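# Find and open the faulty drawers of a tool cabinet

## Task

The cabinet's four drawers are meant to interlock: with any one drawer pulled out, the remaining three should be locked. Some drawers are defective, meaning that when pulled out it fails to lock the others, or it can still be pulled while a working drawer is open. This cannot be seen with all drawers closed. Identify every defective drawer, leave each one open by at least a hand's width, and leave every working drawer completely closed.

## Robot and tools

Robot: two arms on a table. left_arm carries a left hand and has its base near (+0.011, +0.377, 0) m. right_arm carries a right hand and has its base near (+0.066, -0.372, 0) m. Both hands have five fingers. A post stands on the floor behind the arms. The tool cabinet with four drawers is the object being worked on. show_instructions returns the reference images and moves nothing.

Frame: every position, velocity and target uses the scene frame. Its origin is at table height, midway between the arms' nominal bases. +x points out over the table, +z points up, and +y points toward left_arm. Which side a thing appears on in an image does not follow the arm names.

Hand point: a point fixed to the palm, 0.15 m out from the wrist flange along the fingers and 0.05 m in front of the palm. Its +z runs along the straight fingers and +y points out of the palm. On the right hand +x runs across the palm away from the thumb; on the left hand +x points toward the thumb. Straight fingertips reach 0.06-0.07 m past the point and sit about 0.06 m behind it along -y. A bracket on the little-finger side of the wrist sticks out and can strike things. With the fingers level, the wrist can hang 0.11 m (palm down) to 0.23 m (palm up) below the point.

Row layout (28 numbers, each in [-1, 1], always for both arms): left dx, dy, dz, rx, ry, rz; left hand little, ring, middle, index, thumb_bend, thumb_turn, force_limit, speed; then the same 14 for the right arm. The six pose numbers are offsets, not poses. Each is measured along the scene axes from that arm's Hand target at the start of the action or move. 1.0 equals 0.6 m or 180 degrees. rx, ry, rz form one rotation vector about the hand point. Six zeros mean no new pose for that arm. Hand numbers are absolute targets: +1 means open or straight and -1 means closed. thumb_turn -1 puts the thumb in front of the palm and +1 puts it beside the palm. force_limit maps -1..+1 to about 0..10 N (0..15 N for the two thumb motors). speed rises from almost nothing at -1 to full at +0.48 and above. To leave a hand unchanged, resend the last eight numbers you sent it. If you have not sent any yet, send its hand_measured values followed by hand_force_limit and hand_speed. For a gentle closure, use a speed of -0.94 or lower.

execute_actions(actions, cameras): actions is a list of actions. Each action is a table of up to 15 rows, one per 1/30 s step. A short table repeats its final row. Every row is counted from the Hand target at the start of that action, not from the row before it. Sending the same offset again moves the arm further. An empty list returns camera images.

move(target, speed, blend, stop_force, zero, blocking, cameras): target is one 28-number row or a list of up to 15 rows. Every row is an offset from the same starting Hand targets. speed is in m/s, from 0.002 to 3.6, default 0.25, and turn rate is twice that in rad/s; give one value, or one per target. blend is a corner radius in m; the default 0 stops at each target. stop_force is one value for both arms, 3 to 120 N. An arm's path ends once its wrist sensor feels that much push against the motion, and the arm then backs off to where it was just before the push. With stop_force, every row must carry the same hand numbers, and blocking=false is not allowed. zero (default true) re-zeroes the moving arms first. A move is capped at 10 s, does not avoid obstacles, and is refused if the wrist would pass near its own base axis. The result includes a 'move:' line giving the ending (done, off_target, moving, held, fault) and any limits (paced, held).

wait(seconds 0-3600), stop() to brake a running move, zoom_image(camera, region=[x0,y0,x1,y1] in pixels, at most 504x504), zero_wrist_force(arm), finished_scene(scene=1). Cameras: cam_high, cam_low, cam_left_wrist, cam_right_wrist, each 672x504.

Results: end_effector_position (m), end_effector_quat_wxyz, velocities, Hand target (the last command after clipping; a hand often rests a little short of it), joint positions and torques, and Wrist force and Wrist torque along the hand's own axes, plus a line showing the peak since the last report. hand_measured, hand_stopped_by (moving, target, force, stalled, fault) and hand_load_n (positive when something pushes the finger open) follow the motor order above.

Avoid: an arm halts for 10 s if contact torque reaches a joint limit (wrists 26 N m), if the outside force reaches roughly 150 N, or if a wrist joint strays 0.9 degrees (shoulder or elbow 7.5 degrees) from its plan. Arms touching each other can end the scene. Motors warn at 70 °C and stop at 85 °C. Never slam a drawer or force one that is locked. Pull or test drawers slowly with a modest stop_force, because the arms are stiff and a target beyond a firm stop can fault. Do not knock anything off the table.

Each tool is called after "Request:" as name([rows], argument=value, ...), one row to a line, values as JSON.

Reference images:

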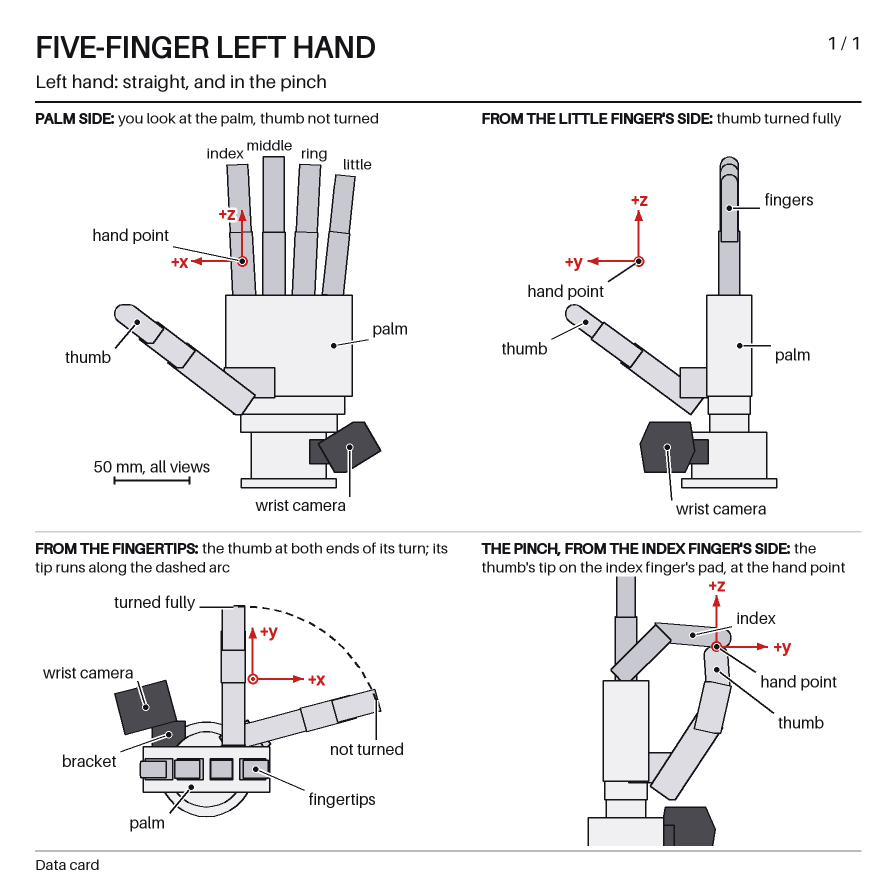

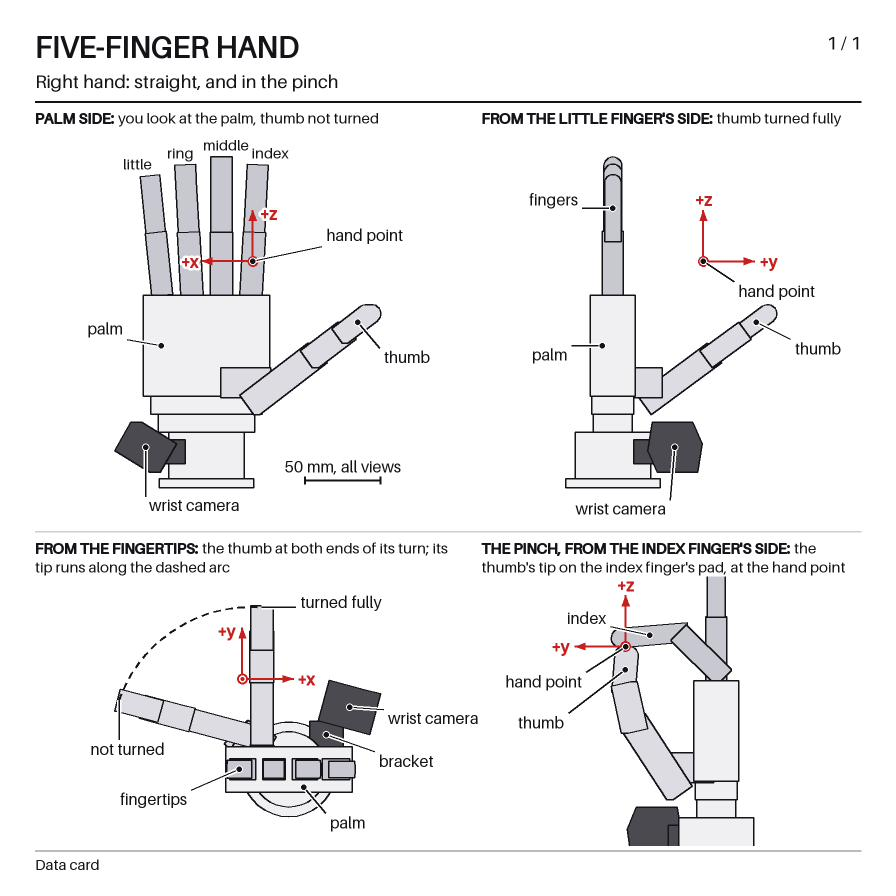

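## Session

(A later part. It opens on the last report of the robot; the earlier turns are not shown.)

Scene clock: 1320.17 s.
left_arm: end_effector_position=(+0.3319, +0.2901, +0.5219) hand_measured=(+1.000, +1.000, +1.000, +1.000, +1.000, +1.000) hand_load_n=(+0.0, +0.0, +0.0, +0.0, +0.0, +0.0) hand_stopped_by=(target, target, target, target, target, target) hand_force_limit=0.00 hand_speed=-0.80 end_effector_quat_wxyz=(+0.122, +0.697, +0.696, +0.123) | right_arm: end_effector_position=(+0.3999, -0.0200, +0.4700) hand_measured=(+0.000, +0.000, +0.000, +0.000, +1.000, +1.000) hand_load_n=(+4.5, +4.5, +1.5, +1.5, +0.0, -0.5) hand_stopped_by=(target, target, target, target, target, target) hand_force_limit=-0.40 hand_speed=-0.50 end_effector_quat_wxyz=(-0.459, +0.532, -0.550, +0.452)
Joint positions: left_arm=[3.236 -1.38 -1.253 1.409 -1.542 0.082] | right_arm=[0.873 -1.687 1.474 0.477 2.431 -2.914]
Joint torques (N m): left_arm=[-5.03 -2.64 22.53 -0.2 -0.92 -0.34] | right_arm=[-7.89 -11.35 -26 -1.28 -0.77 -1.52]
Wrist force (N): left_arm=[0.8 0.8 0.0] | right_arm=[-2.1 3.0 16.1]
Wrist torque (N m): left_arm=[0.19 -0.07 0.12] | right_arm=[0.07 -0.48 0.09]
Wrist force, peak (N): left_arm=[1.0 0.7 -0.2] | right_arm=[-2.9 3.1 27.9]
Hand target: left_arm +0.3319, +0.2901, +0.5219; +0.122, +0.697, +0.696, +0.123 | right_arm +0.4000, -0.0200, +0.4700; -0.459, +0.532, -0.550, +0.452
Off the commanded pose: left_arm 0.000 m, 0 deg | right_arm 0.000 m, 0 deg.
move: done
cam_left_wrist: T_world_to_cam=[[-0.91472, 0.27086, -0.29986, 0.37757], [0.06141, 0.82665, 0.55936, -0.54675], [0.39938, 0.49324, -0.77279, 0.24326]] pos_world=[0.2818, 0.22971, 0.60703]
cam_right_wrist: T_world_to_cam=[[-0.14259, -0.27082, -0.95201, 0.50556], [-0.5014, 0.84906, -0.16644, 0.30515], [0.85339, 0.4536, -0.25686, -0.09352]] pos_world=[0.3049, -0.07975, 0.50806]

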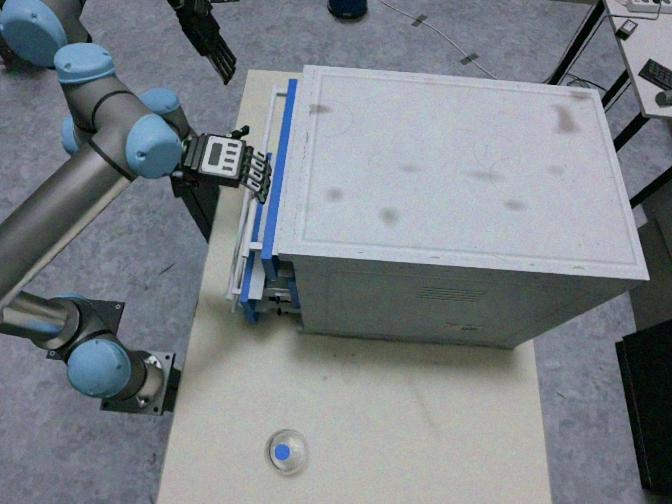

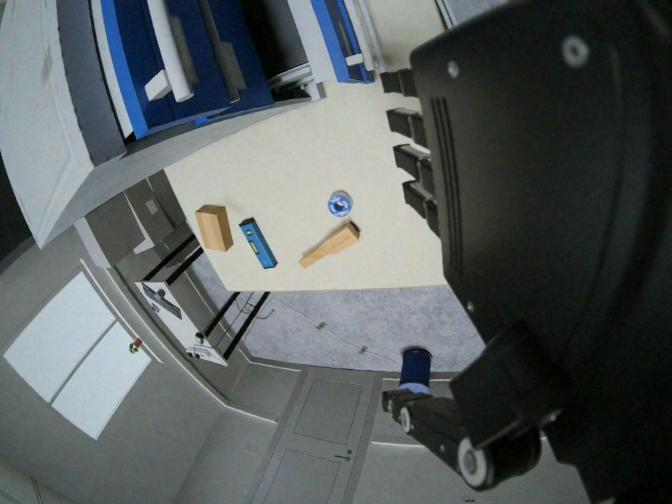

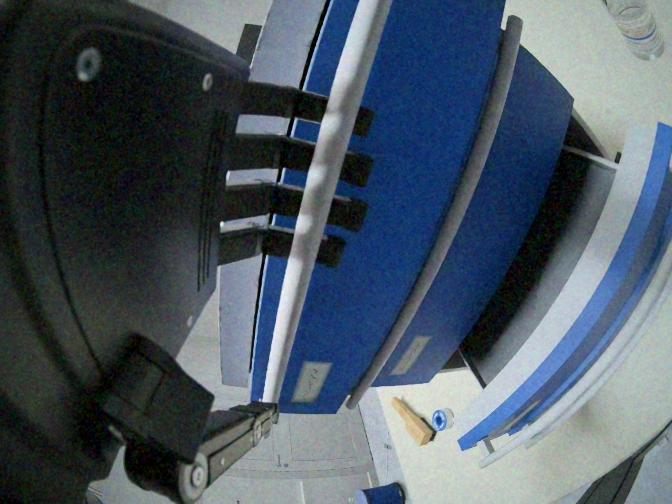

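Request:
move([
  [0,0,0,0,0,0,1,1,1,1,1,1,0,-0.8,-0.035,0,0,0,0,0,0,0,0,0,1,1,-0.4,-0.5],
], speed=0.015)

Request:
move([
  [0,0,0,0,0,0,1,1,1,1,1,1,0,-0.8,0.006,0,0,0,0,0,0,0,0,0,1,1,-0.4,-0.5],
  [0,0,0,0,0,0,1,1,1,1,1,1,0,-0.8,0.006,0,0.077,0,0,0,0,0,0,0,1,1,-0.4,-0.5],
  [0,0,0,0,0,0,1,1,1,1,1,1,0,-0.8,-0.155,0,0.08,0,0,0,0,0,0,0,1,1,-0.4,-0.5],
  [0,0,0,0,0,0,1,1,1,1,1,1,0,-0.8,-0.155,0,-0.06,0.5,0,0,0.6,0.6,0.6,0.6,1,1,-0.4,-0.5],
  [0,0,0,0,0,0,1,1,1,1,1,1,0,-0.8,-0.14,0,-0.145,0.985,0,0,0.6,0.6,0.6,0.6,1,1,-0.4,-0.5],
], speed=[0.03,0.06,0.15,0.3,0.3], blend=[0,0.01,0.02,0.02,0], cameras=["cam_high","cam_left_wrist","cam_right_wrist"])

Scene clock: 1371.93 s.
left_arm: end_effector_position=(+0.3319, +0.2901, +0.5219) hand_measured=(+1.000, +1.000, +1.000, +1.000, +1.000, +1.000) hand_load_n=(+0.0, +0.0, +0.0, +0.0, +0.0, +0.0) hand_stopped_by=(target, target, target, target, target, target) hand_force_limit=0.00 hand_speed=-0.80 end_effector_quat_wxyz=(+0.122, +0.697, +0.696, +0.123) | right_arm: end_effector_position=(+0.3788, -0.0200, +0.4700) hand_measured=(+0.000, +0.000, +0.000, +0.000, +1.000, +1.000) hand_load_n=(+3.5, +4.0, +1.5, +1.0, +0.0, +0.0) hand_stopped_by=(target, target, target, target, target, target) hand_force_limit=-0.40 hand_speed=-0.50 end_effector_quat_wxyz=(-0.459, +0.532, -0.550, +0.452)
Joint positions: left_arm=[3.236 -1.38 -1.253 1.409 -1.542 0.082] | right_arm=[0.927 -1.697 1.484 0.495 2.483 -2.891]
Joint torques (N m): left_arm=[-4.05 -2.46 22.7 -0.24 -0.98 -0.21] | right_arm=[-6.5 -21.17 -13.38 1.13 -0.56 -0.1]
Wrist force (N): left_arm=[0.5 0.5 0.0] | right_arm=[-0.3 0.3 12.5]
Wrist torque (N m): left_arm=[0.14 -0.02 0.11] | right_arm=[0.11 -0.44 0.04]
Wrist force, peak (N): left_arm=[0.9 0.8 0.0] | right_arm=[-0.2 3.6 28.9]
Hand target: left_arm +0.3319, +0.2901, +0.5219; +0.122, +0.697, +0.696, +0.123 | right_arm +0.3790, -0.0200, +0.4700; -0.459, +0.532, -0.550, +0.452
Off the commanded pose: left_arm 0.000 m, 0 deg | right_arm 0.000 m, 0 deg.
move: done

Scene clock: 1380.47 s.
left_arm: end_effector_position=(+0.3319, +0.2901, +0.5219) hand_measured=(+1.000, +1.000, +1.000, +1.000, +1.000, +1.000) hand_load_n=(+0.0, +0.0, +0.0, +0.0, +0.0, +0.0) hand_stopped_by=(target, target, target, target, target, target) hand_force_limit=0.00 hand_speed=-0.80 end_effector_quat_wxyz=(+0.122, +0.697, +0.696, +0.123) | right_arm: end_effector_position=(+0.2949, -0.0199, +0.3830) hand_measured=(+0.600, +0.600, +0.600, +0.600, +1.000, +1.000) hand_load_n=(+0.0, +0.0, +0.0, +0.0, +0.0, +0.0) hand_stopped_by=(target, target, target, target, target, target) hand_force_limit=-0.40 hand_speed=-0.50 end_effector_quat_wxyz=(+0.542, +0.447, +0.464, +0.539)
Joint positions: left_arm=[3.236 -1.38 -1.253 1.409 -1.542 0.082] | right_arm=[1.235 -1.613 2.199 -1.045 2.748 -0.451]
Joint torques (N m): left_arm=[-3.83 -2.43 22.32 -0.19 -0.97 -0.05] | right_arm=[-11.48 -25.09 -7.08 -0.67 -2.13 0.13]
Wrist force (N): left_arm=[0.7 0.6 -0.3] | right_arm=[-0.8 -1.3 -0.2]
Wrist torque (N m): left_arm=[0.17 -0.06 0.12] | right_arm=[-0.10 0.15 0.08]
Wrist force, peak (N): left_arm=[1.0 0.8 0.0] | right_arm=[-0.6 0.6 12.4]
Hand target: left_arm +0.3319, +0.2901, +0.5219; +0.122, +0.697, +0.696, +0.123 | right_arm +0.2950, -0.0200, +0.3830; +0.542, +0.447, +0.464, +0.539
Off the commanded pose: left_arm 0.000 m, 0 deg | right_arm 0.000 m, 0 deg.
move: done; blend cut to 0 m at target 4
cam_left_wrist: T_world_to_cam=[[-0.91472, 0.27086, -0.29986, 0.37757], [0.06141, 0.82665, 0.55936, -0.54675], [0.39938, 0.49324, -0.77279, 0.24326]] pos_world=[0.2818, 0.22971, 0.60703]
cam_right_wrist: T_world_to_cam=[[-0.14264, 0.31564, 0.9381, -0.30453], [-0.50121, -0.84032, 0.20653, 0.06139], [0.85349, -0.44072, 0.27807, -0.24894]] pos_world=[0.1998, 0.038, 0.34223]

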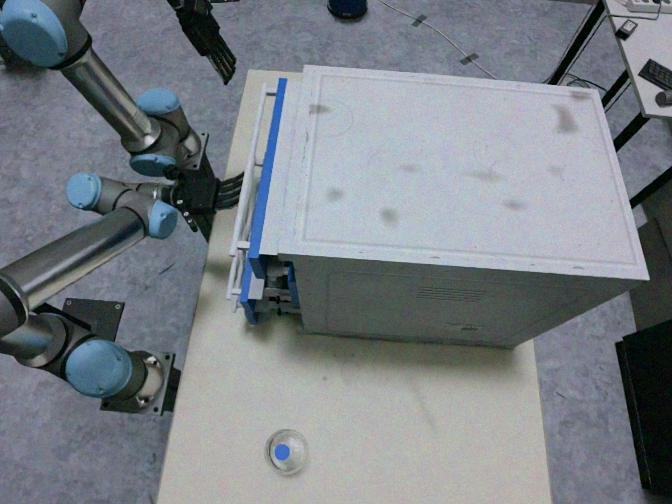

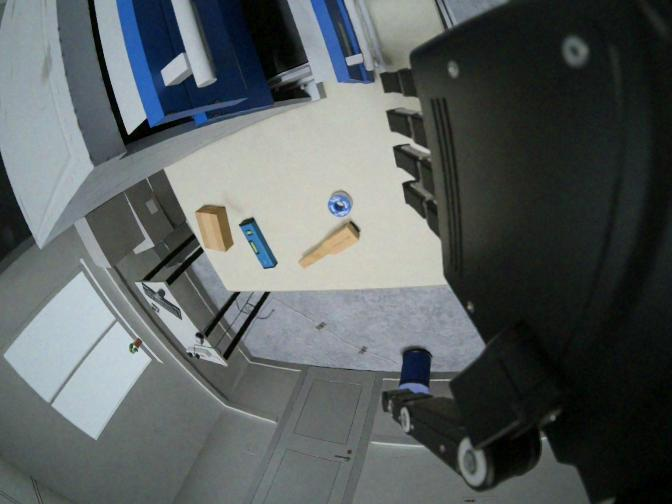

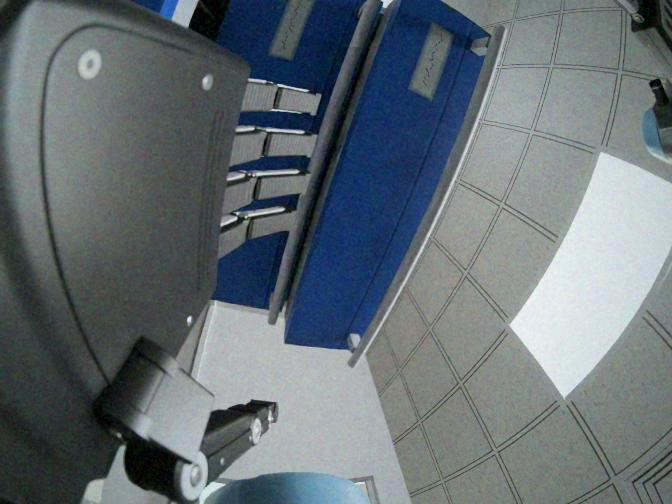

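Request:
move([
  [0,0,0,0,0,0,1,1,1,1,1,1,0,-0.8,0.075,0,0.0,0.015,0,0,0.6,0.6,0.6,0.6,1,1,-0.4,-0.5],
  [0,0,0,0,0,0,1,1,1,1,1,1,0,-0.8,0.1833,0,0.0,0.015,0,0,0.6,0.6,0.6,0.6,1,1,-0.4,-0.5],
], speed=[0.1,0.05], stop_force=7, cameras=["cam_high","cam_left_wrist","cam_right_wrist"])

Scene clock: 1402.80 s.
left_arm: end_effector_position=(+0.3319, +0.2901, +0.5219) hand_measured=(+1.000, +1.000, +1.000, +1.000, +1.000, +1.000) hand_load_n=(+0.0, +0.0, +0.0, +0.0, +0.0, +0.0) hand_stopped_by=(target, target, target, target, target, target) hand_force_limit=0.00 hand_speed=-0.80 end_effector_quat_wxyz=(+0.122, +0.697, +0.696, +0.123) | right_arm: end_effector_position=(+0.4049, -0.0200, +0.3830) hand_measured=(+0.600, +0.600, +0.600, +0.600, +1.000, +1.000) hand_load_n=(+0.0, +0.0, +0.0, +0.0, +0.0, +0.0) hand_stopped_by=(target, target, target, target, target, target) hand_force_limit=-0.40 hand_speed=-0.50 end_effector_quat_wxyz=(+0.532, +0.459, +0.452, +0.550)
Joint positions: left_arm=[3.236 -1.38 -1.253 1.409 -1.542 0.082] | right_arm=[0.97 -1.542 2.106 -0.856 2.508 -0.212]
Joint torques (N m): left_arm=[-4.36 -2.37 21.84 -0.2 -0.89 -0.02] | right_arm=[12.63 -29.76 -6.78 -3.42 1.36 -1.97]
Wrist force (N): left_arm=[0.5 0.6 -0.1] | right_arm=[-0.7 -1.4 0.2]
Wrist torque (N m): left_arm=[0.17 -0.03 0.11] | right_arm=[-0.16 0.12 -0.05]
Wrist force, peak (N): left_arm=[0.9 0.9 0.2] | right_arm=[-0.8 -1.3 -1.0]
Hand target: left_arm +0.3319, +0.2901, +0.5219; +0.122, +0.697, +0.696, +0.123 | right_arm +0.4049, -0.0200, +0.3830; +0.532, +0.459, +0.452, +0.550
Off the commanded pose: left_arm 0.000 m, 0 deg | right_arm 0.000 m, 0 deg.
move: done
cam_left_wrist: T_world_to_cam=[[-0.91472, 0.27086, -0.29986, 0.37757], [0.06141, 0.82665, 0.55936, -0.54675], [0.39938, 0.49324, -0.77279, 0.24326]] pos_world=[0.2818, 0.22971, 0.60703]
cam_right_wrist: T_world_to_cam=[[-0.14259, 0.27082, 0.95201, -0.29496], [-0.5014, -0.84906, 0.16644, 0.13172], [0.85339, -0.4536, 0.25686, -0.33503]] pos_world=[0.3099, 0.03975, 0.34494]

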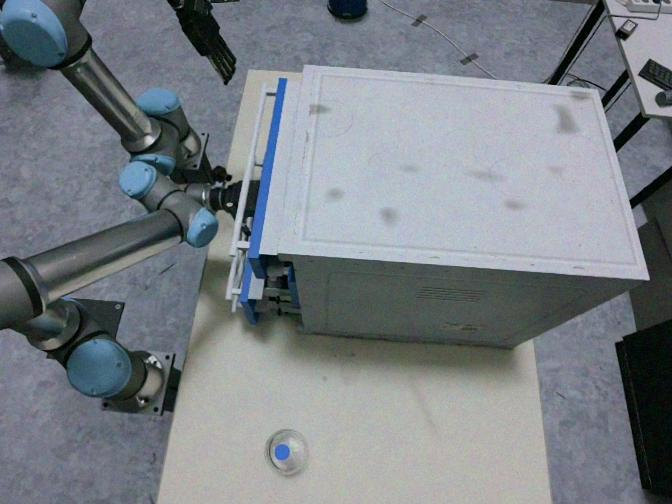

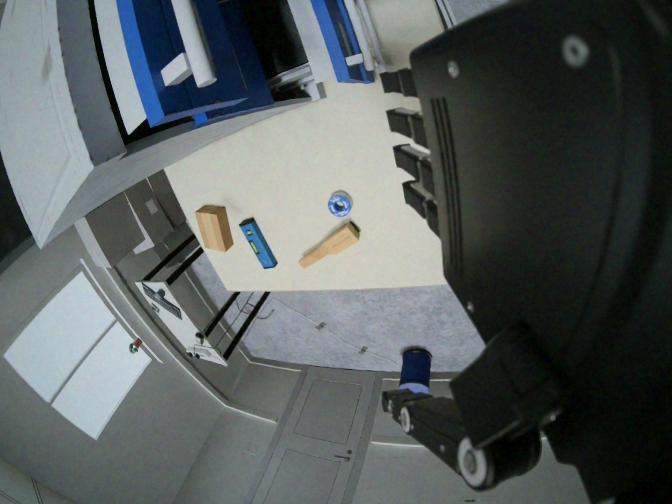

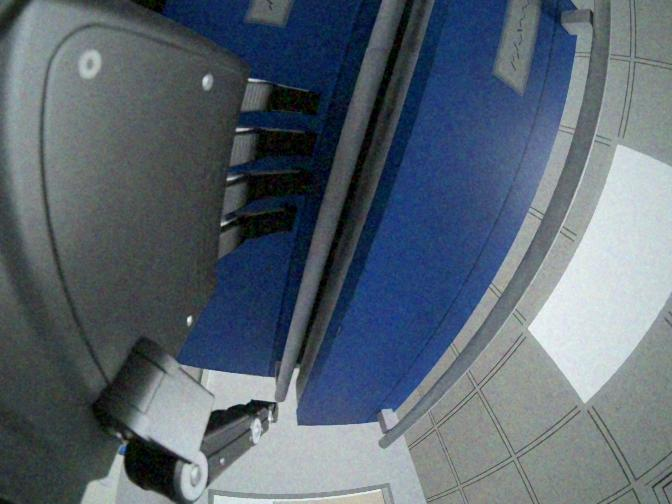

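Request:
move([
  [0,0,0,0,0,0,1,1,1,1,1,1,0,-0.8,0,0,0,0,0,0,0.45,0.45,0.45,0.45,1,1,-0.4,-0.5],
  [0,0,0,0,0,0,1,1,1,1,1,1,0,-0.8,0.0118,0,0.0017,0,0,0,0.3,0.3,0.3,0.3,1,1,-0.4,-0.5],
  [0,0,0,0,0,0,1,1,1,1,1,1,0,-0.8,0.0333,0,0.0033,0,0,0,0.15,0.15,0.15,0.15,1,1,-0.4,-0.5],
  [0,0,0,0,0,0,1,1,1,1,1,1,0,-0.8,0.055,0,0.005,0,0,0,0,0,0,0,1,1,-0.4,-0.5],
  [0,0,0,0,0,0,1,1,1,1,1,1,0,-0.8,0.064,0,0.005,0,0,0,0,0,0,0,1,1,-0.4,-0.5],
], speed=0.04, cameras=["cam_left_wrist","cam_right_wrist"])

Scene clock: 1415.80 s.
left_arm: end_effector_position=(+0.3319, +0.2901, +0.5219) hand_measured=(+1.000, +1.000, +1.000, +1.000, +1.000, +1.000) hand_load_n=(+0.0, +0.0, +0.0, +0.0, +0.0, +0.0) hand_stopped_by=(target, target, target, target, target, target) hand_force_limit=0.00 hand_speed=-0.80 end_effector_quat_wxyz=(+0.122, +0.697, +0.696, +0.123) | right_arm: end_effector_position=(+0.4435, -0.0200, +0.3860) hand_measured=(+0.000, +0.000, +0.000, +0.000, +1.000, +1.000) hand_load_n=(+0.5, +0.0, +0.0, +0.0, +0.0, +0.0) hand_stopped_by=(target, target, target, target, target, target) hand_force_limit=-0.40 hand_speed=-0.50 end_effector_quat_wxyz=(+0.532, +0.459, +0.452, +0.550)
Joint positions: left_arm=[3.236 -1.38 -1.253 1.409 -1.542 0.082] | right_arm=[0.888 -1.513 2.064 -0.815 2.43 -0.176]
Joint torques (N m): left_arm=[-3.65 -2.08 22.63 -0.32 -0.86 0.05] | right_arm=[12.64 -30.89 -11.07 -2.22 1.54 -1.37]
Wrist force (N): left_arm=[0.7 0.6 0.0] | right_arm=[-0.2 -0.2 -0.1]
Wrist torque (N m): left_arm=[0.16 -0.05 0.12] | right_arm=[0.08 0.00 -0.02]
Wrist force, peak (N): left_arm=[0.9 0.8 -0.3] | right_arm=[1.3 -8.9 13.6]
Hand target: left_arm +0.3319, +0.2901, +0.5219; +0.122, +0.697, +0.696, +0.123 | right_arm +0.4433, -0.0200, +0.3860; +0.532, +0.459, +0.452, +0.550
Off the commanded pose: left_arm 0.000 m, 0 deg | right_arm 0.000 m, 0 deg.
move: done
cam_left_wrist: T_world_to_cam=[[-0.91472, 0.27086, -0.29986, 0.37757], [0.06141, 0.82665, 0.55936, -0.54675], [0.39938, 0.49324, -0.77279, 0.24326]] pos_world=[0.2818, 0.22971, 0.60703]
cam_right_wrist: T_world_to_cam=[[-0.14251, 0.27078, 0.95203, -0.29236], [-0.50138, -0.84907, 0.16644, 0.15052], [0.85341, -0.45361, 0.25676, -0.36863]] pos_world=[0.3484, 0.03975, 0.34794]

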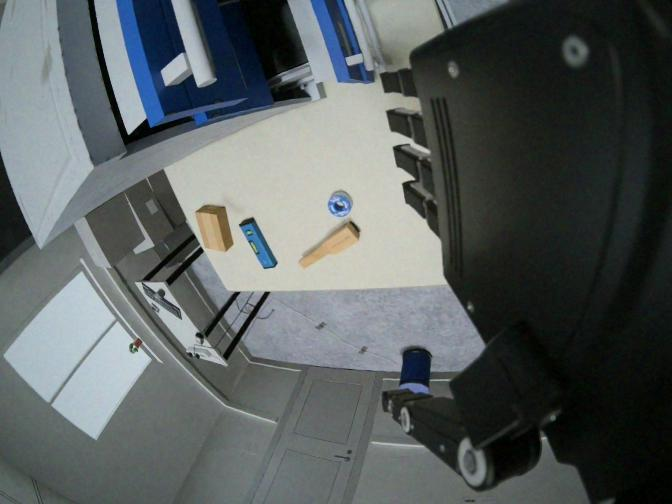

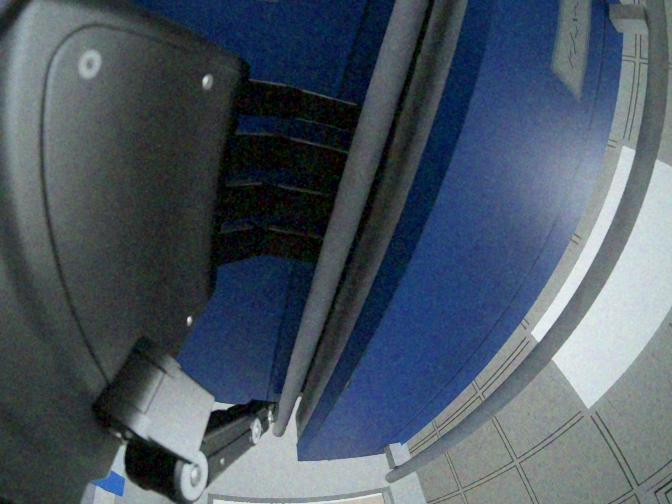

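Request:
move(target=[0,0,0,0,0,0,1,1,1,1,1,1,0,-0.8,0,0,0.02,0,0,0,0,0,0,0,1,1,-0.4,-0.5], speed=0.01, stop_force=4, cameras=["cam_right_wrist"])

Request:
zoom_image(camera="cam_right_wrist", region=[200, 0, 500, 300])

Scene clock: 1424.57 s.
left_arm: end_effector_position=(+0.3319, +0.2901, +0.5219) hand_measured=(+1.000, +1.000, +1.000, +1.000, +1.000, +1.000) hand_load_n=(+0.0, +0.0, +0.0, +0.0, +0.0, +0.0) hand_stopped_by=(target, target, target, target, target, target) hand_force_limit=0.00 hand_speed=-0.80 end_effector_quat_wxyz=(+0.122, +0.697, +0.696, +0.123) | right_arm: end_effector_position=(+0.4433, -0.0200, +0.3869) hand_measured=(+0.000, +0.000, +0.000, +0.000, +1.000, +1.000) hand_load_n=(+0.0, +0.0, +0.0, +0.0, +0.0, +0.0) hand_stopped_by=(target, target, target, target, target, target) hand_force_limit=-0.40 hand_speed=-0.50 end_effector_quat_wxyz=(+0.532, +0.459, +0.452, +0.550)
Joint positions: left_arm=[3.236 -1.38 -1.253 1.409 -1.542 0.082] | right_arm=[0.888 -1.515 2.063 -0.812 2.43 -0.177]
Joint torques (N m): left_arm=[-4.44 -2.01 22.53 -0.11 -0.83 0.15] | right_arm=[9.36 -13.47 -8.5 -0.89 -0.68 -1.51]
Wrist force (N): left_arm=[0.8 0.5 -0.2] | right_arm=[0.1 -3.6 -1.3]
Wrist torque (N m): left_arm=[0.16 -0.07 0.13] | right_arm=[0.05 0.01 -0.09]
Wrist force, peak (N): left_arm=[0.8 0.9 -0.3] | right_arm=[-0.6 -10.9 -3.5]
Hand target: left_arm +0.3319, +0.2901, +0.5219; +0.122, +0.697, +0.696, +0.123 | right_arm +0.4433, -0.0200, +0.3869; +0.532, +0.459, +0.452, +0.550 (not the last commanded pose)
Off the commanded pose: left_arm 0.000 m, 0 deg | right_arm 0.011 m, 0 deg.
move: contact (right_arm)
cam_right_wrist: T_world_to_cam=[[-0.14257, 0.27092, 0.95199, -0.29322], [-0.50134, -0.84907, 0.16655, 0.15022], [0.85343, -0.45352, 0.25687, -0.36874]] pos_world=[0.3482, 0.03975, 0.34884]

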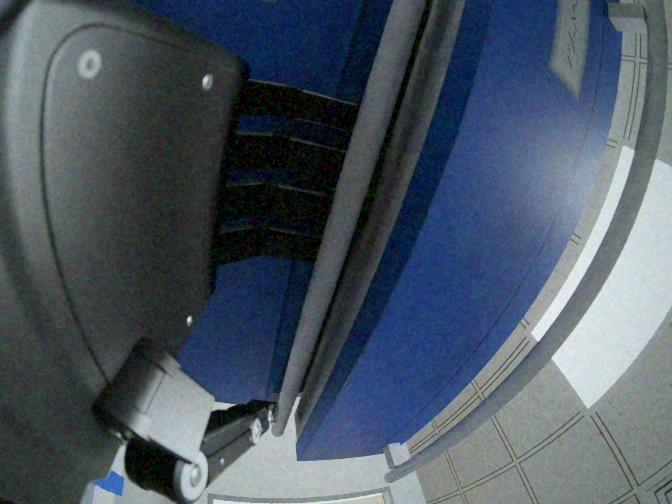

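Scaled by 1.680 from the camera's image (finer frame: 960x720).

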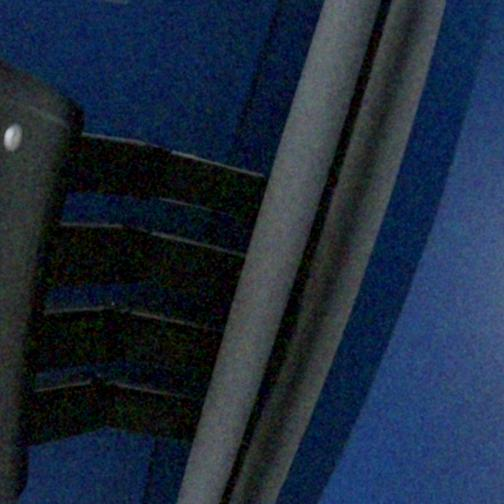

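Request:
move([
  [0,0,0,0,0,0,1,1,1,1,1,1,0,-0.8,-0.07,0,0,0,0,0,0,0,0,0,1,1,-0.4,-0.5],
], speed=0.01, stop_force=38, cameras=["cam_high","cam_left_wrist","cam_right_wrist"])

Scene clock: 1433.93 s.
left_arm: end_effector_position=(+0.3319, +0.2901, +0.5219) hand_measured=(+1.000, +1.000, +1.000, +1.000, +1.000, +1.000) hand_load_n=(+0.0, +0.0, +0.0, +0.5, +0.0, +0.0) hand_stopped_by=(target, target, target, target, target, target) hand_force_limit=0.00 hand_speed=-0.80 end_effector_quat_wxyz=(+0.122, +0.697, +0.696, +0.123) | right_arm: end_effector_position=(+0.4282, -0.0201, +0.3869) hand_measured=(+0.000, +0.002, +0.000, +0.000, +1.000, +1.000) hand_load_n=(+9.5, +10.5, +7.5, +10.0, +0.0, +0.0) hand_stopped_by=(target, target, target, target, target, target) hand_force_limit=-0.40 hand_speed=-0.50 end_effector_quat_wxyz=(+0.532, +0.459, +0.452, +0.550)
Joint positions: left_arm=[3.236 -1.38 -1.253 1.409 -1.542 0.082] | right_arm=[0.919 -1.528 2.079 -0.824 2.46 -0.189]
Joint torques (N m): left_arm=[-3.38 -1.72 22 -0.22 -0.76 0.21] | right_arm=[0.38 -11.92 -21.27 2.06 -1.52 1.66]
Wrist force (N): left_arm=[0.6 0.6 -0.1] | right_arm=[2.3 -0.7 37.3]
Wrist torque (N m): left_arm=[0.15 -0.03 0.11] | right_arm=[-0.82 -1.24 0.11]
Wrist force, peak (N): left_arm=[1.1 0.6 -0.4] | right_arm=[1.0 -0.6 42.8]
Hand target: left_arm +0.3319, +0.2901, +0.5219; +0.122, +0.697, +0.696, +0.123 | right_arm +0.4282, -0.0201, +0.3869; +0.532, +0.459, +0.452, +0.550 (not the last commanded pose)
Off the commanded pose: left_arm 0.000 m, 0 deg | right_arm 0.027 m, 0 deg.
move: contact (right_arm)
cam_left_wrist: T_world_to_cam=[[-0.91472, 0.27086, -0.29986, 0.37757], [0.06141, 0.82665, 0.55936, -0.54675], [0.39938, 0.49324, -0.77279, 0.24326]] pos_world=[0.2818, 0.22971, 0.60703]
cam_right_wrist: T_world_to_cam=[[-0.14254, 0.2709, 0.952, -0.29535], [-0.50141, -0.84903, 0.16653, 0.14259], [0.85339, -0.4536, 0.25686, -0.35588]] pos_world=[0.3331, 0.03965, 0.34884]

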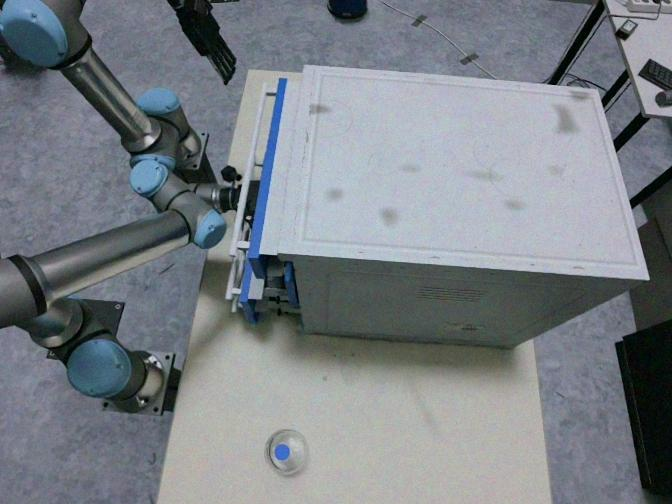

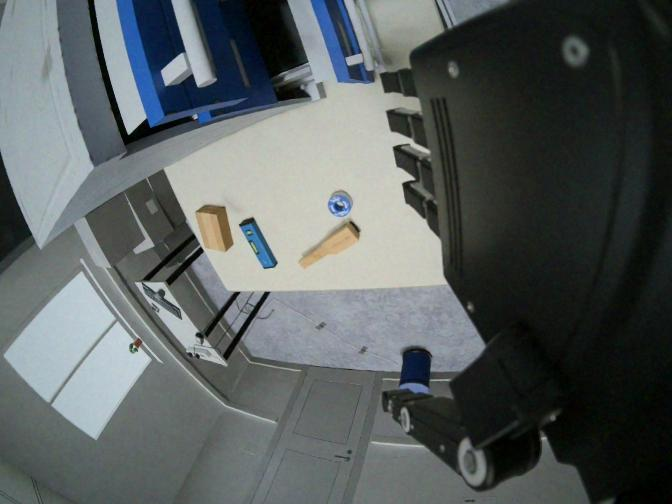

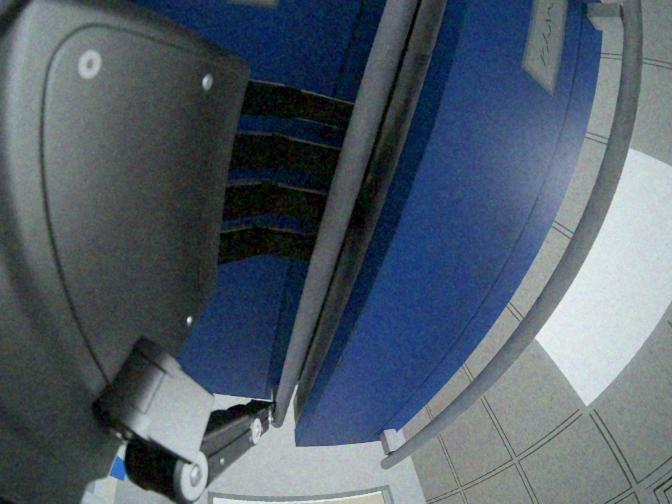

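Request:
move(target=[0,0,0,0,0,0,1,1,1,1,1,1,0,-0.8,0.009,0,0,0,0,0,0,0,0,0,1,1,-0.4,-0.5], speed=0.03)

Request:
move(target=[0,0,0,0,0,0,1,1,1,1,1,1,0,-0.8,0.05,0,0,0,0,0,0,0,0,0,1,1,-0.4,-0.5], speed=0.01, stop_force=38, cameras=["cam_left_wrist","cam_right_wrist"])

Scene clock: 1458.60 s.
left_arm: end_effector_position=(+0.3319, +0.2901, +0.5219) hand_measured=(+1.000, +1.000, +1.000, +1.000, +1.000, +1.000) hand_load_n=(+0.0, +0.0, +0.0, +0.0, +0.0, +0.0) hand_stopped_by=(target, target, target, target, target, target) hand_force_limit=0.00 hand_speed=-0.80 end_effector_quat_wxyz=(+0.122, +0.697, +0.696, +0.123) | right_arm: end_effector_position=(+0.4337, -0.0201, +0.3868) hand_measured=(+0.000, +0.000, +0.000, +0.000, +1.000, +1.000) hand_load_n=(+0.0, +0.0, -3.5, +0.0, +0.0, +0.0) hand_stopped_by=(target, target, target, target, target, target) hand_force_limit=-0.40 hand_speed=-0.50 end_effector_quat_wxyz=(+0.532, +0.459, +0.452, +0.550)
Joint positions: left_arm=[3.236 -1.38 -1.253 1.409 -1.542 0.082] | right_arm=[0.908 -1.523 2.073 -0.819 2.449 -0.184]
Joint torques (N m): left_arm=[-3.45 -1.45 22.94 -0.3 -0.72 0.33] | right_arm=[12.23 -36.32 -24.25 -5.23 0.52 -1.67]
Wrist force (N): left_arm=[0.6 0.6 0.0] | right_arm=[-1.3 -13.2 -7.8]
Wrist torque (N m): left_arm=[0.15 -0.04 0.11] | right_arm=[-0.27 0.30 -0.37]
Wrist force, peak (N): left_arm=[0.7 1.0 -0.2] | right_arm=[2.5 -0.7 37.7]
Hand target: left_arm +0.3319, +0.2901, +0.5219; +0.122, +0.697, +0.696, +0.123 | right_arm +0.4336, -0.0201, +0.3869; +0.532, +0.459, +0.452, +0.550
Off the commanded pose: left_arm 0.000 m, 0 deg | right_arm 0.000 m, 0 deg.
move: done

Scene clock: 1461.27 s.
left_arm: end_effector_position=(+0.3319, +0.2901, +0.5219) hand_measured=(+1.000, +1.000, +1.000, +1.000, +1.000, +1.000) hand_load_n=(+0.0, +0.0, +0.0, +0.0, +0.0, +0.0) hand_stopped_by=(target, target, target, target, target, target) hand_force_limit=0.00 hand_speed=-0.80 end_effector_quat_wxyz=(+0.122, +0.697, +0.696, +0.123) | right_arm: end_effector_position=(+0.4498, -0.0201, +0.3869) hand_measured=(+0.000, +0.000, +0.000, +0.000, +1.000, +1.000) hand_load_n=(-1.5, -5.0, -3.0, -7.5, +0.0, +0.0) hand_stopped_by=(target, target, target, target, target, target) hand_force_limit=-0.40 hand_speed=-0.50 end_effector_quat_wxyz=(+0.532, +0.459, +0.452, +0.550)
Joint positions: left_arm=[3.236 -1.38 -1.253 1.409 -1.542 0.082] | right_arm=[0.875 -1.508 2.056 -0.808 2.418 -0.171]
Joint torques (N m): left_arm=[-3.23 -1.66 22.26 -0.16 -0.77 0.39] | right_arm=[-0.86 -29.3 -17.04 -5.11 0.13 -2.09]
Wrist force (N): left_arm=[0.7 0.7 -0.1] | right_arm=[-4.4 0.1 -43.5]
Wrist torque (N m): left_arm=[0.17 -0.04 0.12] | right_arm=[1.63 0.84 -0.10]
Wrist force, peak (N): left_arm=[0.7 0.9 -0.2] | right_arm=[-5.2 3.1 -57.4]
Hand target: left_arm +0.3319, +0.2901, +0.5219; +0.122, +0.697, +0.696, +0.123 | right_arm +0.4498, -0.0201, +0.3869; +0.532, +0.459, +0.452, +0.550 (not the last commanded pose)
Off the commanded pose: left_arm 0.000 m, 0 deg | right_arm 0.014 m, 0 deg.
move: contact (right_arm)
cam_left_wrist: T_world_to_cam=[[-0.91472, 0.27086, -0.29986, 0.37757], [0.06141, 0.82665, 0.55936, -0.54675], [0.39938, 0.49324, -0.77279, 0.24326]] pos_world=[0.2818, 0.22971, 0.60703]
cam_right_wrist: T_world_to_cam=[[-0.14254, 0.2709, 0.952, -0.29227], [-0.50141, -0.84903, 0.16653, 0.15342], [0.85339, -0.4536, 0.25686, -0.37431]] pos_world=[0.3547, 0.03965, 0.34884]

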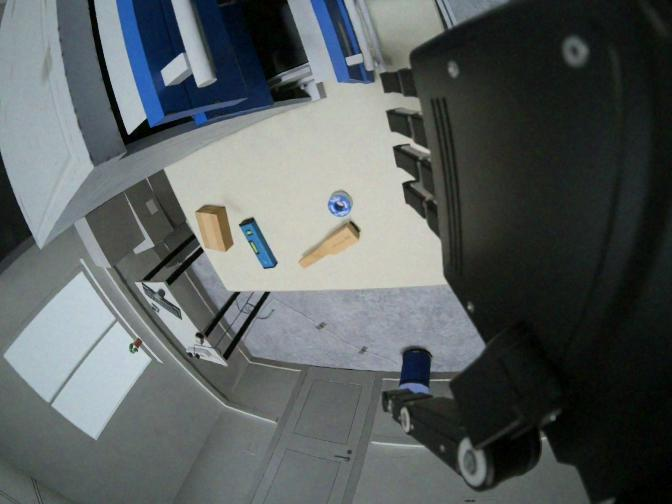

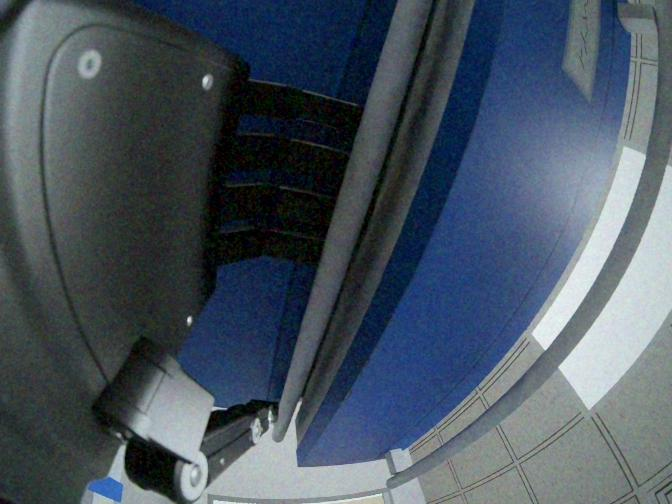

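Request:
move([
  [0.05,-0.1835,-0.03,0,0,0,1,1,1,1,1,1,0,-0.8,-0.0105,0,-0.02,0,0,0,0,0,0,0,1,1,-0.4,-0.5],
  [0.1135,-0.1835,-0.05,0,0,0,1,1,1,1,1,1,0,-0.8,-0.0105,0,-0.02,0,0,0,0,0,0,0,1,1,-0.4,-0.5],
], speed=0.15, blend=[0.02,0])

Request:
move(target=[0.165,0,0,0,0,0,1,1,1,1,1,1,0,-0.8,0,0,0,0,0,0,0,0,0,0,1,1,-0.4,-0.5], speed=0.015, stop_force=40, cameras=["all"])

Scene clock: 1475.63 s.
left_arm: end_effector_position=(+0.4000, +0.1799, +0.4919) hand_measured=(+1.000, +1.000, +1.000, +1.000, +1.000, +1.000) hand_load_n=(+0.0, +0.0, +0.0, +0.0, +0.0, +0.0) hand_stopped_by=(target, target, target, target, target, target) hand_force_limit=0.00 hand_speed=-0.80 end_effector_quat_wxyz=(+0.122, +0.697, +0.696, +0.123) | right_arm: end_effector_position=(+0.4435, -0.0201, +0.3749) hand_measured=(+0.000, +0.000, +0.000, +0.000, +1.000, +1.000) hand_load_n=(+0.0, +0.0, +0.0, +0.0, +0.0, +0.0) hand_stopped_by=(target, target, target, target, target, target) hand_force_limit=-0.40 hand_speed=-0.50 end_effector_quat_wxyz=(+0.532, +0.459, +0.452, +0.550)
Joint positions: left_arm=[2.811 -1.671 -1.067 1.497 -1.685 -0.319] | right_arm=[0.888 -1.497 2.081 -0.847 2.43 -0.176]
Joint torques (N m): left_arm=[-5.95 32.51 10.04 -3.58 -1.9 -2.49] | right_arm=[5.11 -19.24 -20.04 0.82 -0.23 -1.36]
Wrist force (N): left_arm=[0.6 1.1 0.0] | right_arm=[0.2 -1.6 0.0]
Wrist torque (N m): left_arm=[0.22 -0.02 0.11] | right_arm=[-0.21 -0.08 0.11]
Wrist force, peak (N): left_arm=[0.2 2.3 0.8] | right_arm=[-4.4 0.1 -43.8]
Hand target: left_arm +0.4000, +0.1800, +0.4919; +0.122, +0.697, +0.696, +0.123 | right_arm +0.4435, -0.0201, +0.3749; +0.532, +0.459, +0.452, +0.550
Off the commanded pose: left_arm 0.000 m, 0 deg | right_arm 0.000 m, 0 deg.
move: done

Scene clock: 1483.03 s.
left_arm: end_effector_position=(+0.4937, +0.1800, +0.4919) hand_measured=(+1.000, +1.000, +1.000, +1.000, +1.000, +1.000) hand_load_n=(+0.0, +0.0, +0.0, +0.0, +0.0, +0.0) hand_stopped_by=(target, target, target, target, target, target) hand_force_limit=0.00 hand_speed=-0.80 end_effector_quat_wxyz=(+0.122, +0.697, +0.696, +0.123) | right_arm: end_effector_position=(+0.4435, -0.0201, +0.3749) hand_measured=(+0.000, +0.000, +0.000, +0.000, +1.000, +1.000) hand_load_n=(+0.5, +0.0, +0.0, +0.0, +0.0, +0.5) hand_stopped_by=(target, target, target, target, target, target) hand_force_limit=-0.40 hand_speed=-0.50 end_effector_quat_wxyz=(+0.532, +0.459, +0.452, +0.550)
Joint positions: left_arm=[2.89 -1.882 -0.804 1.452 -1.659 -0.244] | right_arm=[0.888 -1.497 2.081 -0.847 2.43 -0.176]
Joint torques (N m): left_arm=[-3.75 32.86 20.46 5.08 -2.28 -2.26] | right_arm=[-10.13 -31.23 -30.1 0.84 -0.74 0.73]
Wrist force (N): left_arm=[4.8 -30.8 -9.6] | right_arm=[0.5 -1.4 0.0]
Wrist torque (N m): left_arm=[-0.09 -0.34 1.03] | right_arm=[-0.17 -0.12 0.13]
Wrist force, peak (N): left_arm=[6.0 -45.5 -12.3] | right_arm=[0.3 -1.7 0.1]
Hand target: left_arm +0.4937, +0.1800, +0.4919; +0.122, +0.697, +0.696, +0.123 (not the last commanded pose) | right_arm +0.4435, -0.0201, +0.3749; +0.532, +0.459, +0.452, +0.550
Off the commanded pose: left_arm 0.005 m, 0 deg | right_arm 0.000 m, 0 deg.
move: contact (left_arm)
cam_left_wrist: T_world_to_cam=[[-0.91476, 0.27097, -0.29965, 0.54628], [0.06163, 0.82663, 0.55937, -0.44899], [0.39927, 0.49322, -0.77286, 0.20986]] pos_world=[0.4436, 0.11961, 0.57703]
cam_right_wrist: T_world_to_cam=[[-0.14254, 0.2709, 0.952, -0.28175], [-0.50141, -0.84903, 0.16653, 0.15226], [0.85339, -0.4536, 0.25686, -0.36585]] pos_world=[0.3484, 0.03965, 0.33684]

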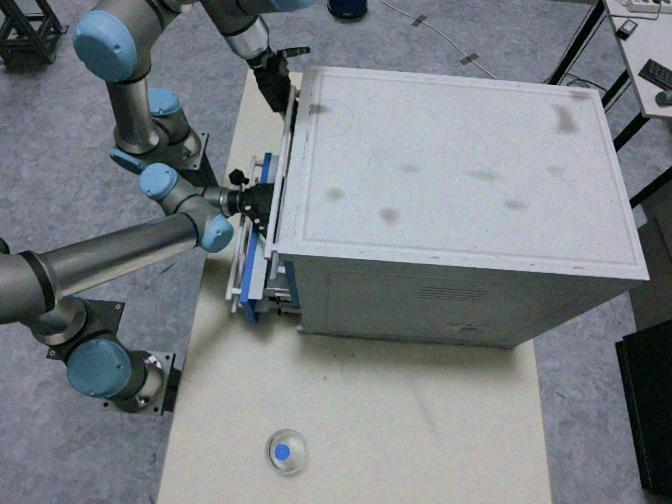

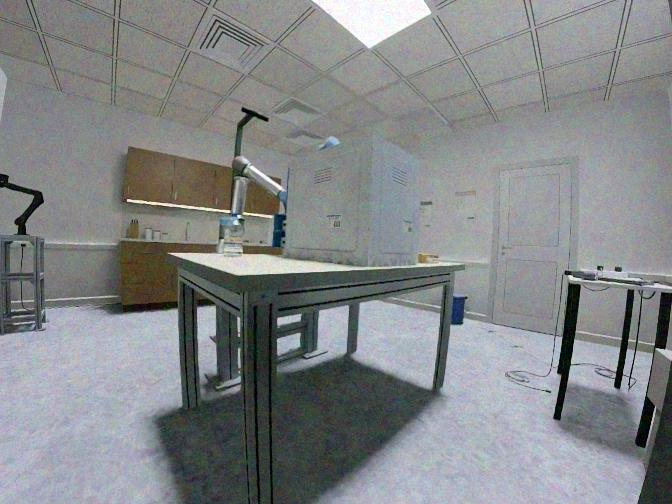

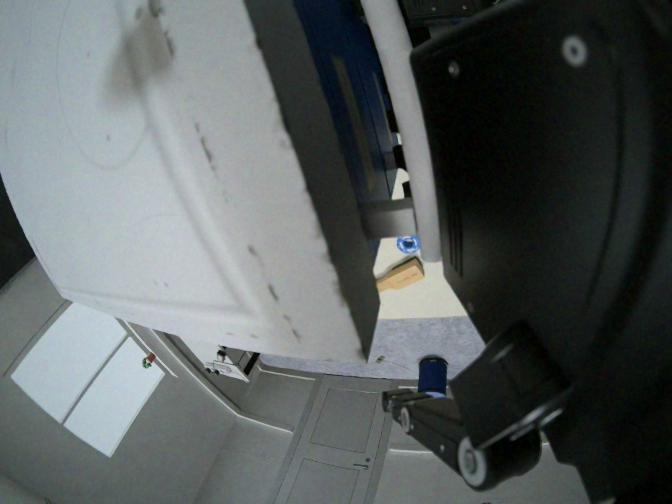

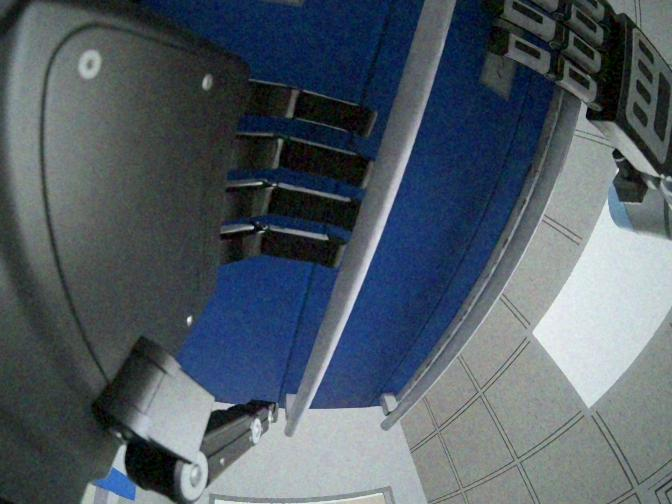

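Request:
move([
  [-0.08,0,0.01,0,0,0,1,1,1,1,1,1,0,-0.8,0,0,0,0,0,0,0,0,0,0,1,1,-0.4,-0.5],
  [-0.2567,0.1833,0.05,0,0,0,1,1,1,1,1,1,0,-0.8,0,0,0,0,0,0,0,0,0,0,1,1,-0.4,-0.5],
], speed=0.15, blend=[0.02,0])

Request:
move(target=[0,0,0,0,0,0,1,1,1,1,1,1,0,-0.8,0,0,0.04,0,0,0,0,0,0,0,1,1,-0.4,-0.5], speed=0.015, stop_force=5, cameras=["cam_left_wrist","cam_right_wrist"])

Scene clock: 1494.10 s.
left_arm: end_effector_position=(+0.3396, +0.2899, +0.5219) hand_measured=(+1.000, +1.000, +1.000, +1.000, +1.000, +1.000) hand_load_n=(+0.0, +0.0, -0.5, +0.0, +0.0, +0.0) hand_stopped_by=(target, target, target, target, target, target) hand_force_limit=0.00 hand_speed=-0.80 end_effector_quat_wxyz=(+0.122, +0.697, +0.696, +0.123) | right_arm: end_effector_position=(+0.4435, -0.0201, +0.3749) hand_measured=(+0.000, +0.000, +0.000, +0.000, +1.000, +1.000) hand_load_n=(+0.0, +0.0, +0.0, +0.0, +0.0, +0.0) hand_stopped_by=(target, target, target, target, target, target) hand_force_limit=-0.40 hand_speed=-0.50 end_effector_quat_wxyz=(+0.532, +0.459, +0.452, +0.550)
Joint positions: left_arm=[3.231 -1.398 -1.239 1.413 -1.544 0.078] | right_arm=[0.888 -1.497 2.081 -0.847 2.43 -0.176]
Joint torques (N m): left_arm=[6.15 4.55 21.17 -0.48 -1.37 -0.41] | right_arm=[-10.6 -30.9 -30.09 0.79 -0.78 0.77]
Wrist force (N): left_arm=[0.5 0.7 -0.2] | right_arm=[0.3 -1.4 -0.2]
Wrist torque (N m): left_arm=[0.18 -0.03 0.10] | right_arm=[-0.17 -0.09 0.12]
Wrist force, peak (N): left_arm=[4.7 -30.9 -9.9] | right_arm=[0.3 -1.7 0.1]
Hand target: left_arm +0.3397, +0.2899, +0.5219; +0.122, +0.697, +0.696, +0.123 | right_arm +0.4435, -0.0201, +0.3749; +0.532, +0.459, +0.452, +0.550
Off the commanded pose: left_arm 0.000 m, 0 deg | right_arm 0.000 m, 0 deg.
move: done

Scene clock: 1496.87 s.
left_arm: end_effector_position=(+0.3397, +0.2899, +0.5219) hand_measured=(+1.000, +1.000, +1.000, +1.000, +1.000, +1.000) hand_load_n=(+0.0, +0.0, +0.0, +0.0, +0.0, +0.0) hand_stopped_by=(target, target, target, target, target, target) hand_force_limit=0.00 hand_speed=-0.80 end_effector_quat_wxyz=(+0.122, +0.697, +0.696, +0.123) | right_arm: end_effector_position=(+0.4435, -0.0201, +0.3989) hand_measured=(+0.000, +0.000, +0.000, +0.000, +1.000, +1.000) hand_load_n=(+0.0, +0.0, +0.0, +0.0, +0.0, +0.0) hand_stopped_by=(target, target, target, target, target, target) hand_force_limit=-0.40 hand_speed=-0.50 end_effector_quat_wxyz=(+0.532, +0.459, +0.452, +0.550)
Joint positions: left_arm=[3.231 -1.398 -1.239 1.413 -1.544 0.078] | right_arm=[0.888 -1.531 2.045 -0.778 2.43 -0.176]
Joint torques (N m): left_arm=[8.25 10.93 23.38 -0.88 -1.59 2.17] | right_arm=[-7.65 -11.48 -7.38 -3.53 -0.14 0.89]
Wrist force (N): left_arm=[0.5 0.6 -0.2] | right_arm=[0.4 -1.4 0.3]
Wrist torque (N m): left_arm=[0.16 -0.03 0.12] | right_arm=[-0.20 -0.12 0.13]
Wrist force, peak (N): left_arm=[0.8 0.8 0.0] | right_arm=[0.4 -1.7 0.1]
Hand target: left_arm +0.3397, +0.2899, +0.5219; +0.122, +0.697, +0.696, +0.123 | right_arm +0.4435, -0.0201, +0.3989; +0.532, +0.459, +0.452, +0.550
Off the commanded pose: left_arm 0.000 m, 0 deg | right_arm 0.000 m, 0 deg.
move: done
cam_left_wrist: T_world_to_cam=[[-0.91476, 0.27097, -0.29965, 0.3845], [0.06163, 0.82663, 0.55937, -0.5472], [0.39927, 0.49322, -0.77286, 0.24032]] pos_world=[0.2895, 0.22961, 0.60703]
cam_right_wrist: T_world_to_cam=[[-0.14254, 0.2709, 0.952, -0.30459], [-0.50141, -0.84903, 0.16653, 0.14827], [0.85339, -0.4536, 0.25686, -0.37201]] pos_world=[0.3484, 0.03965, 0.36084]

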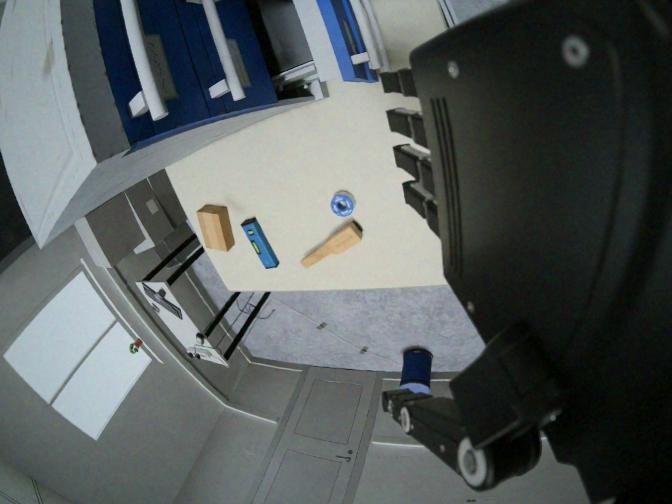

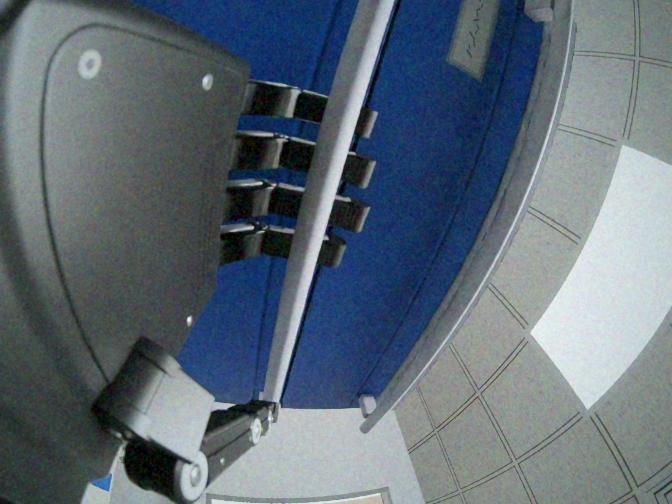

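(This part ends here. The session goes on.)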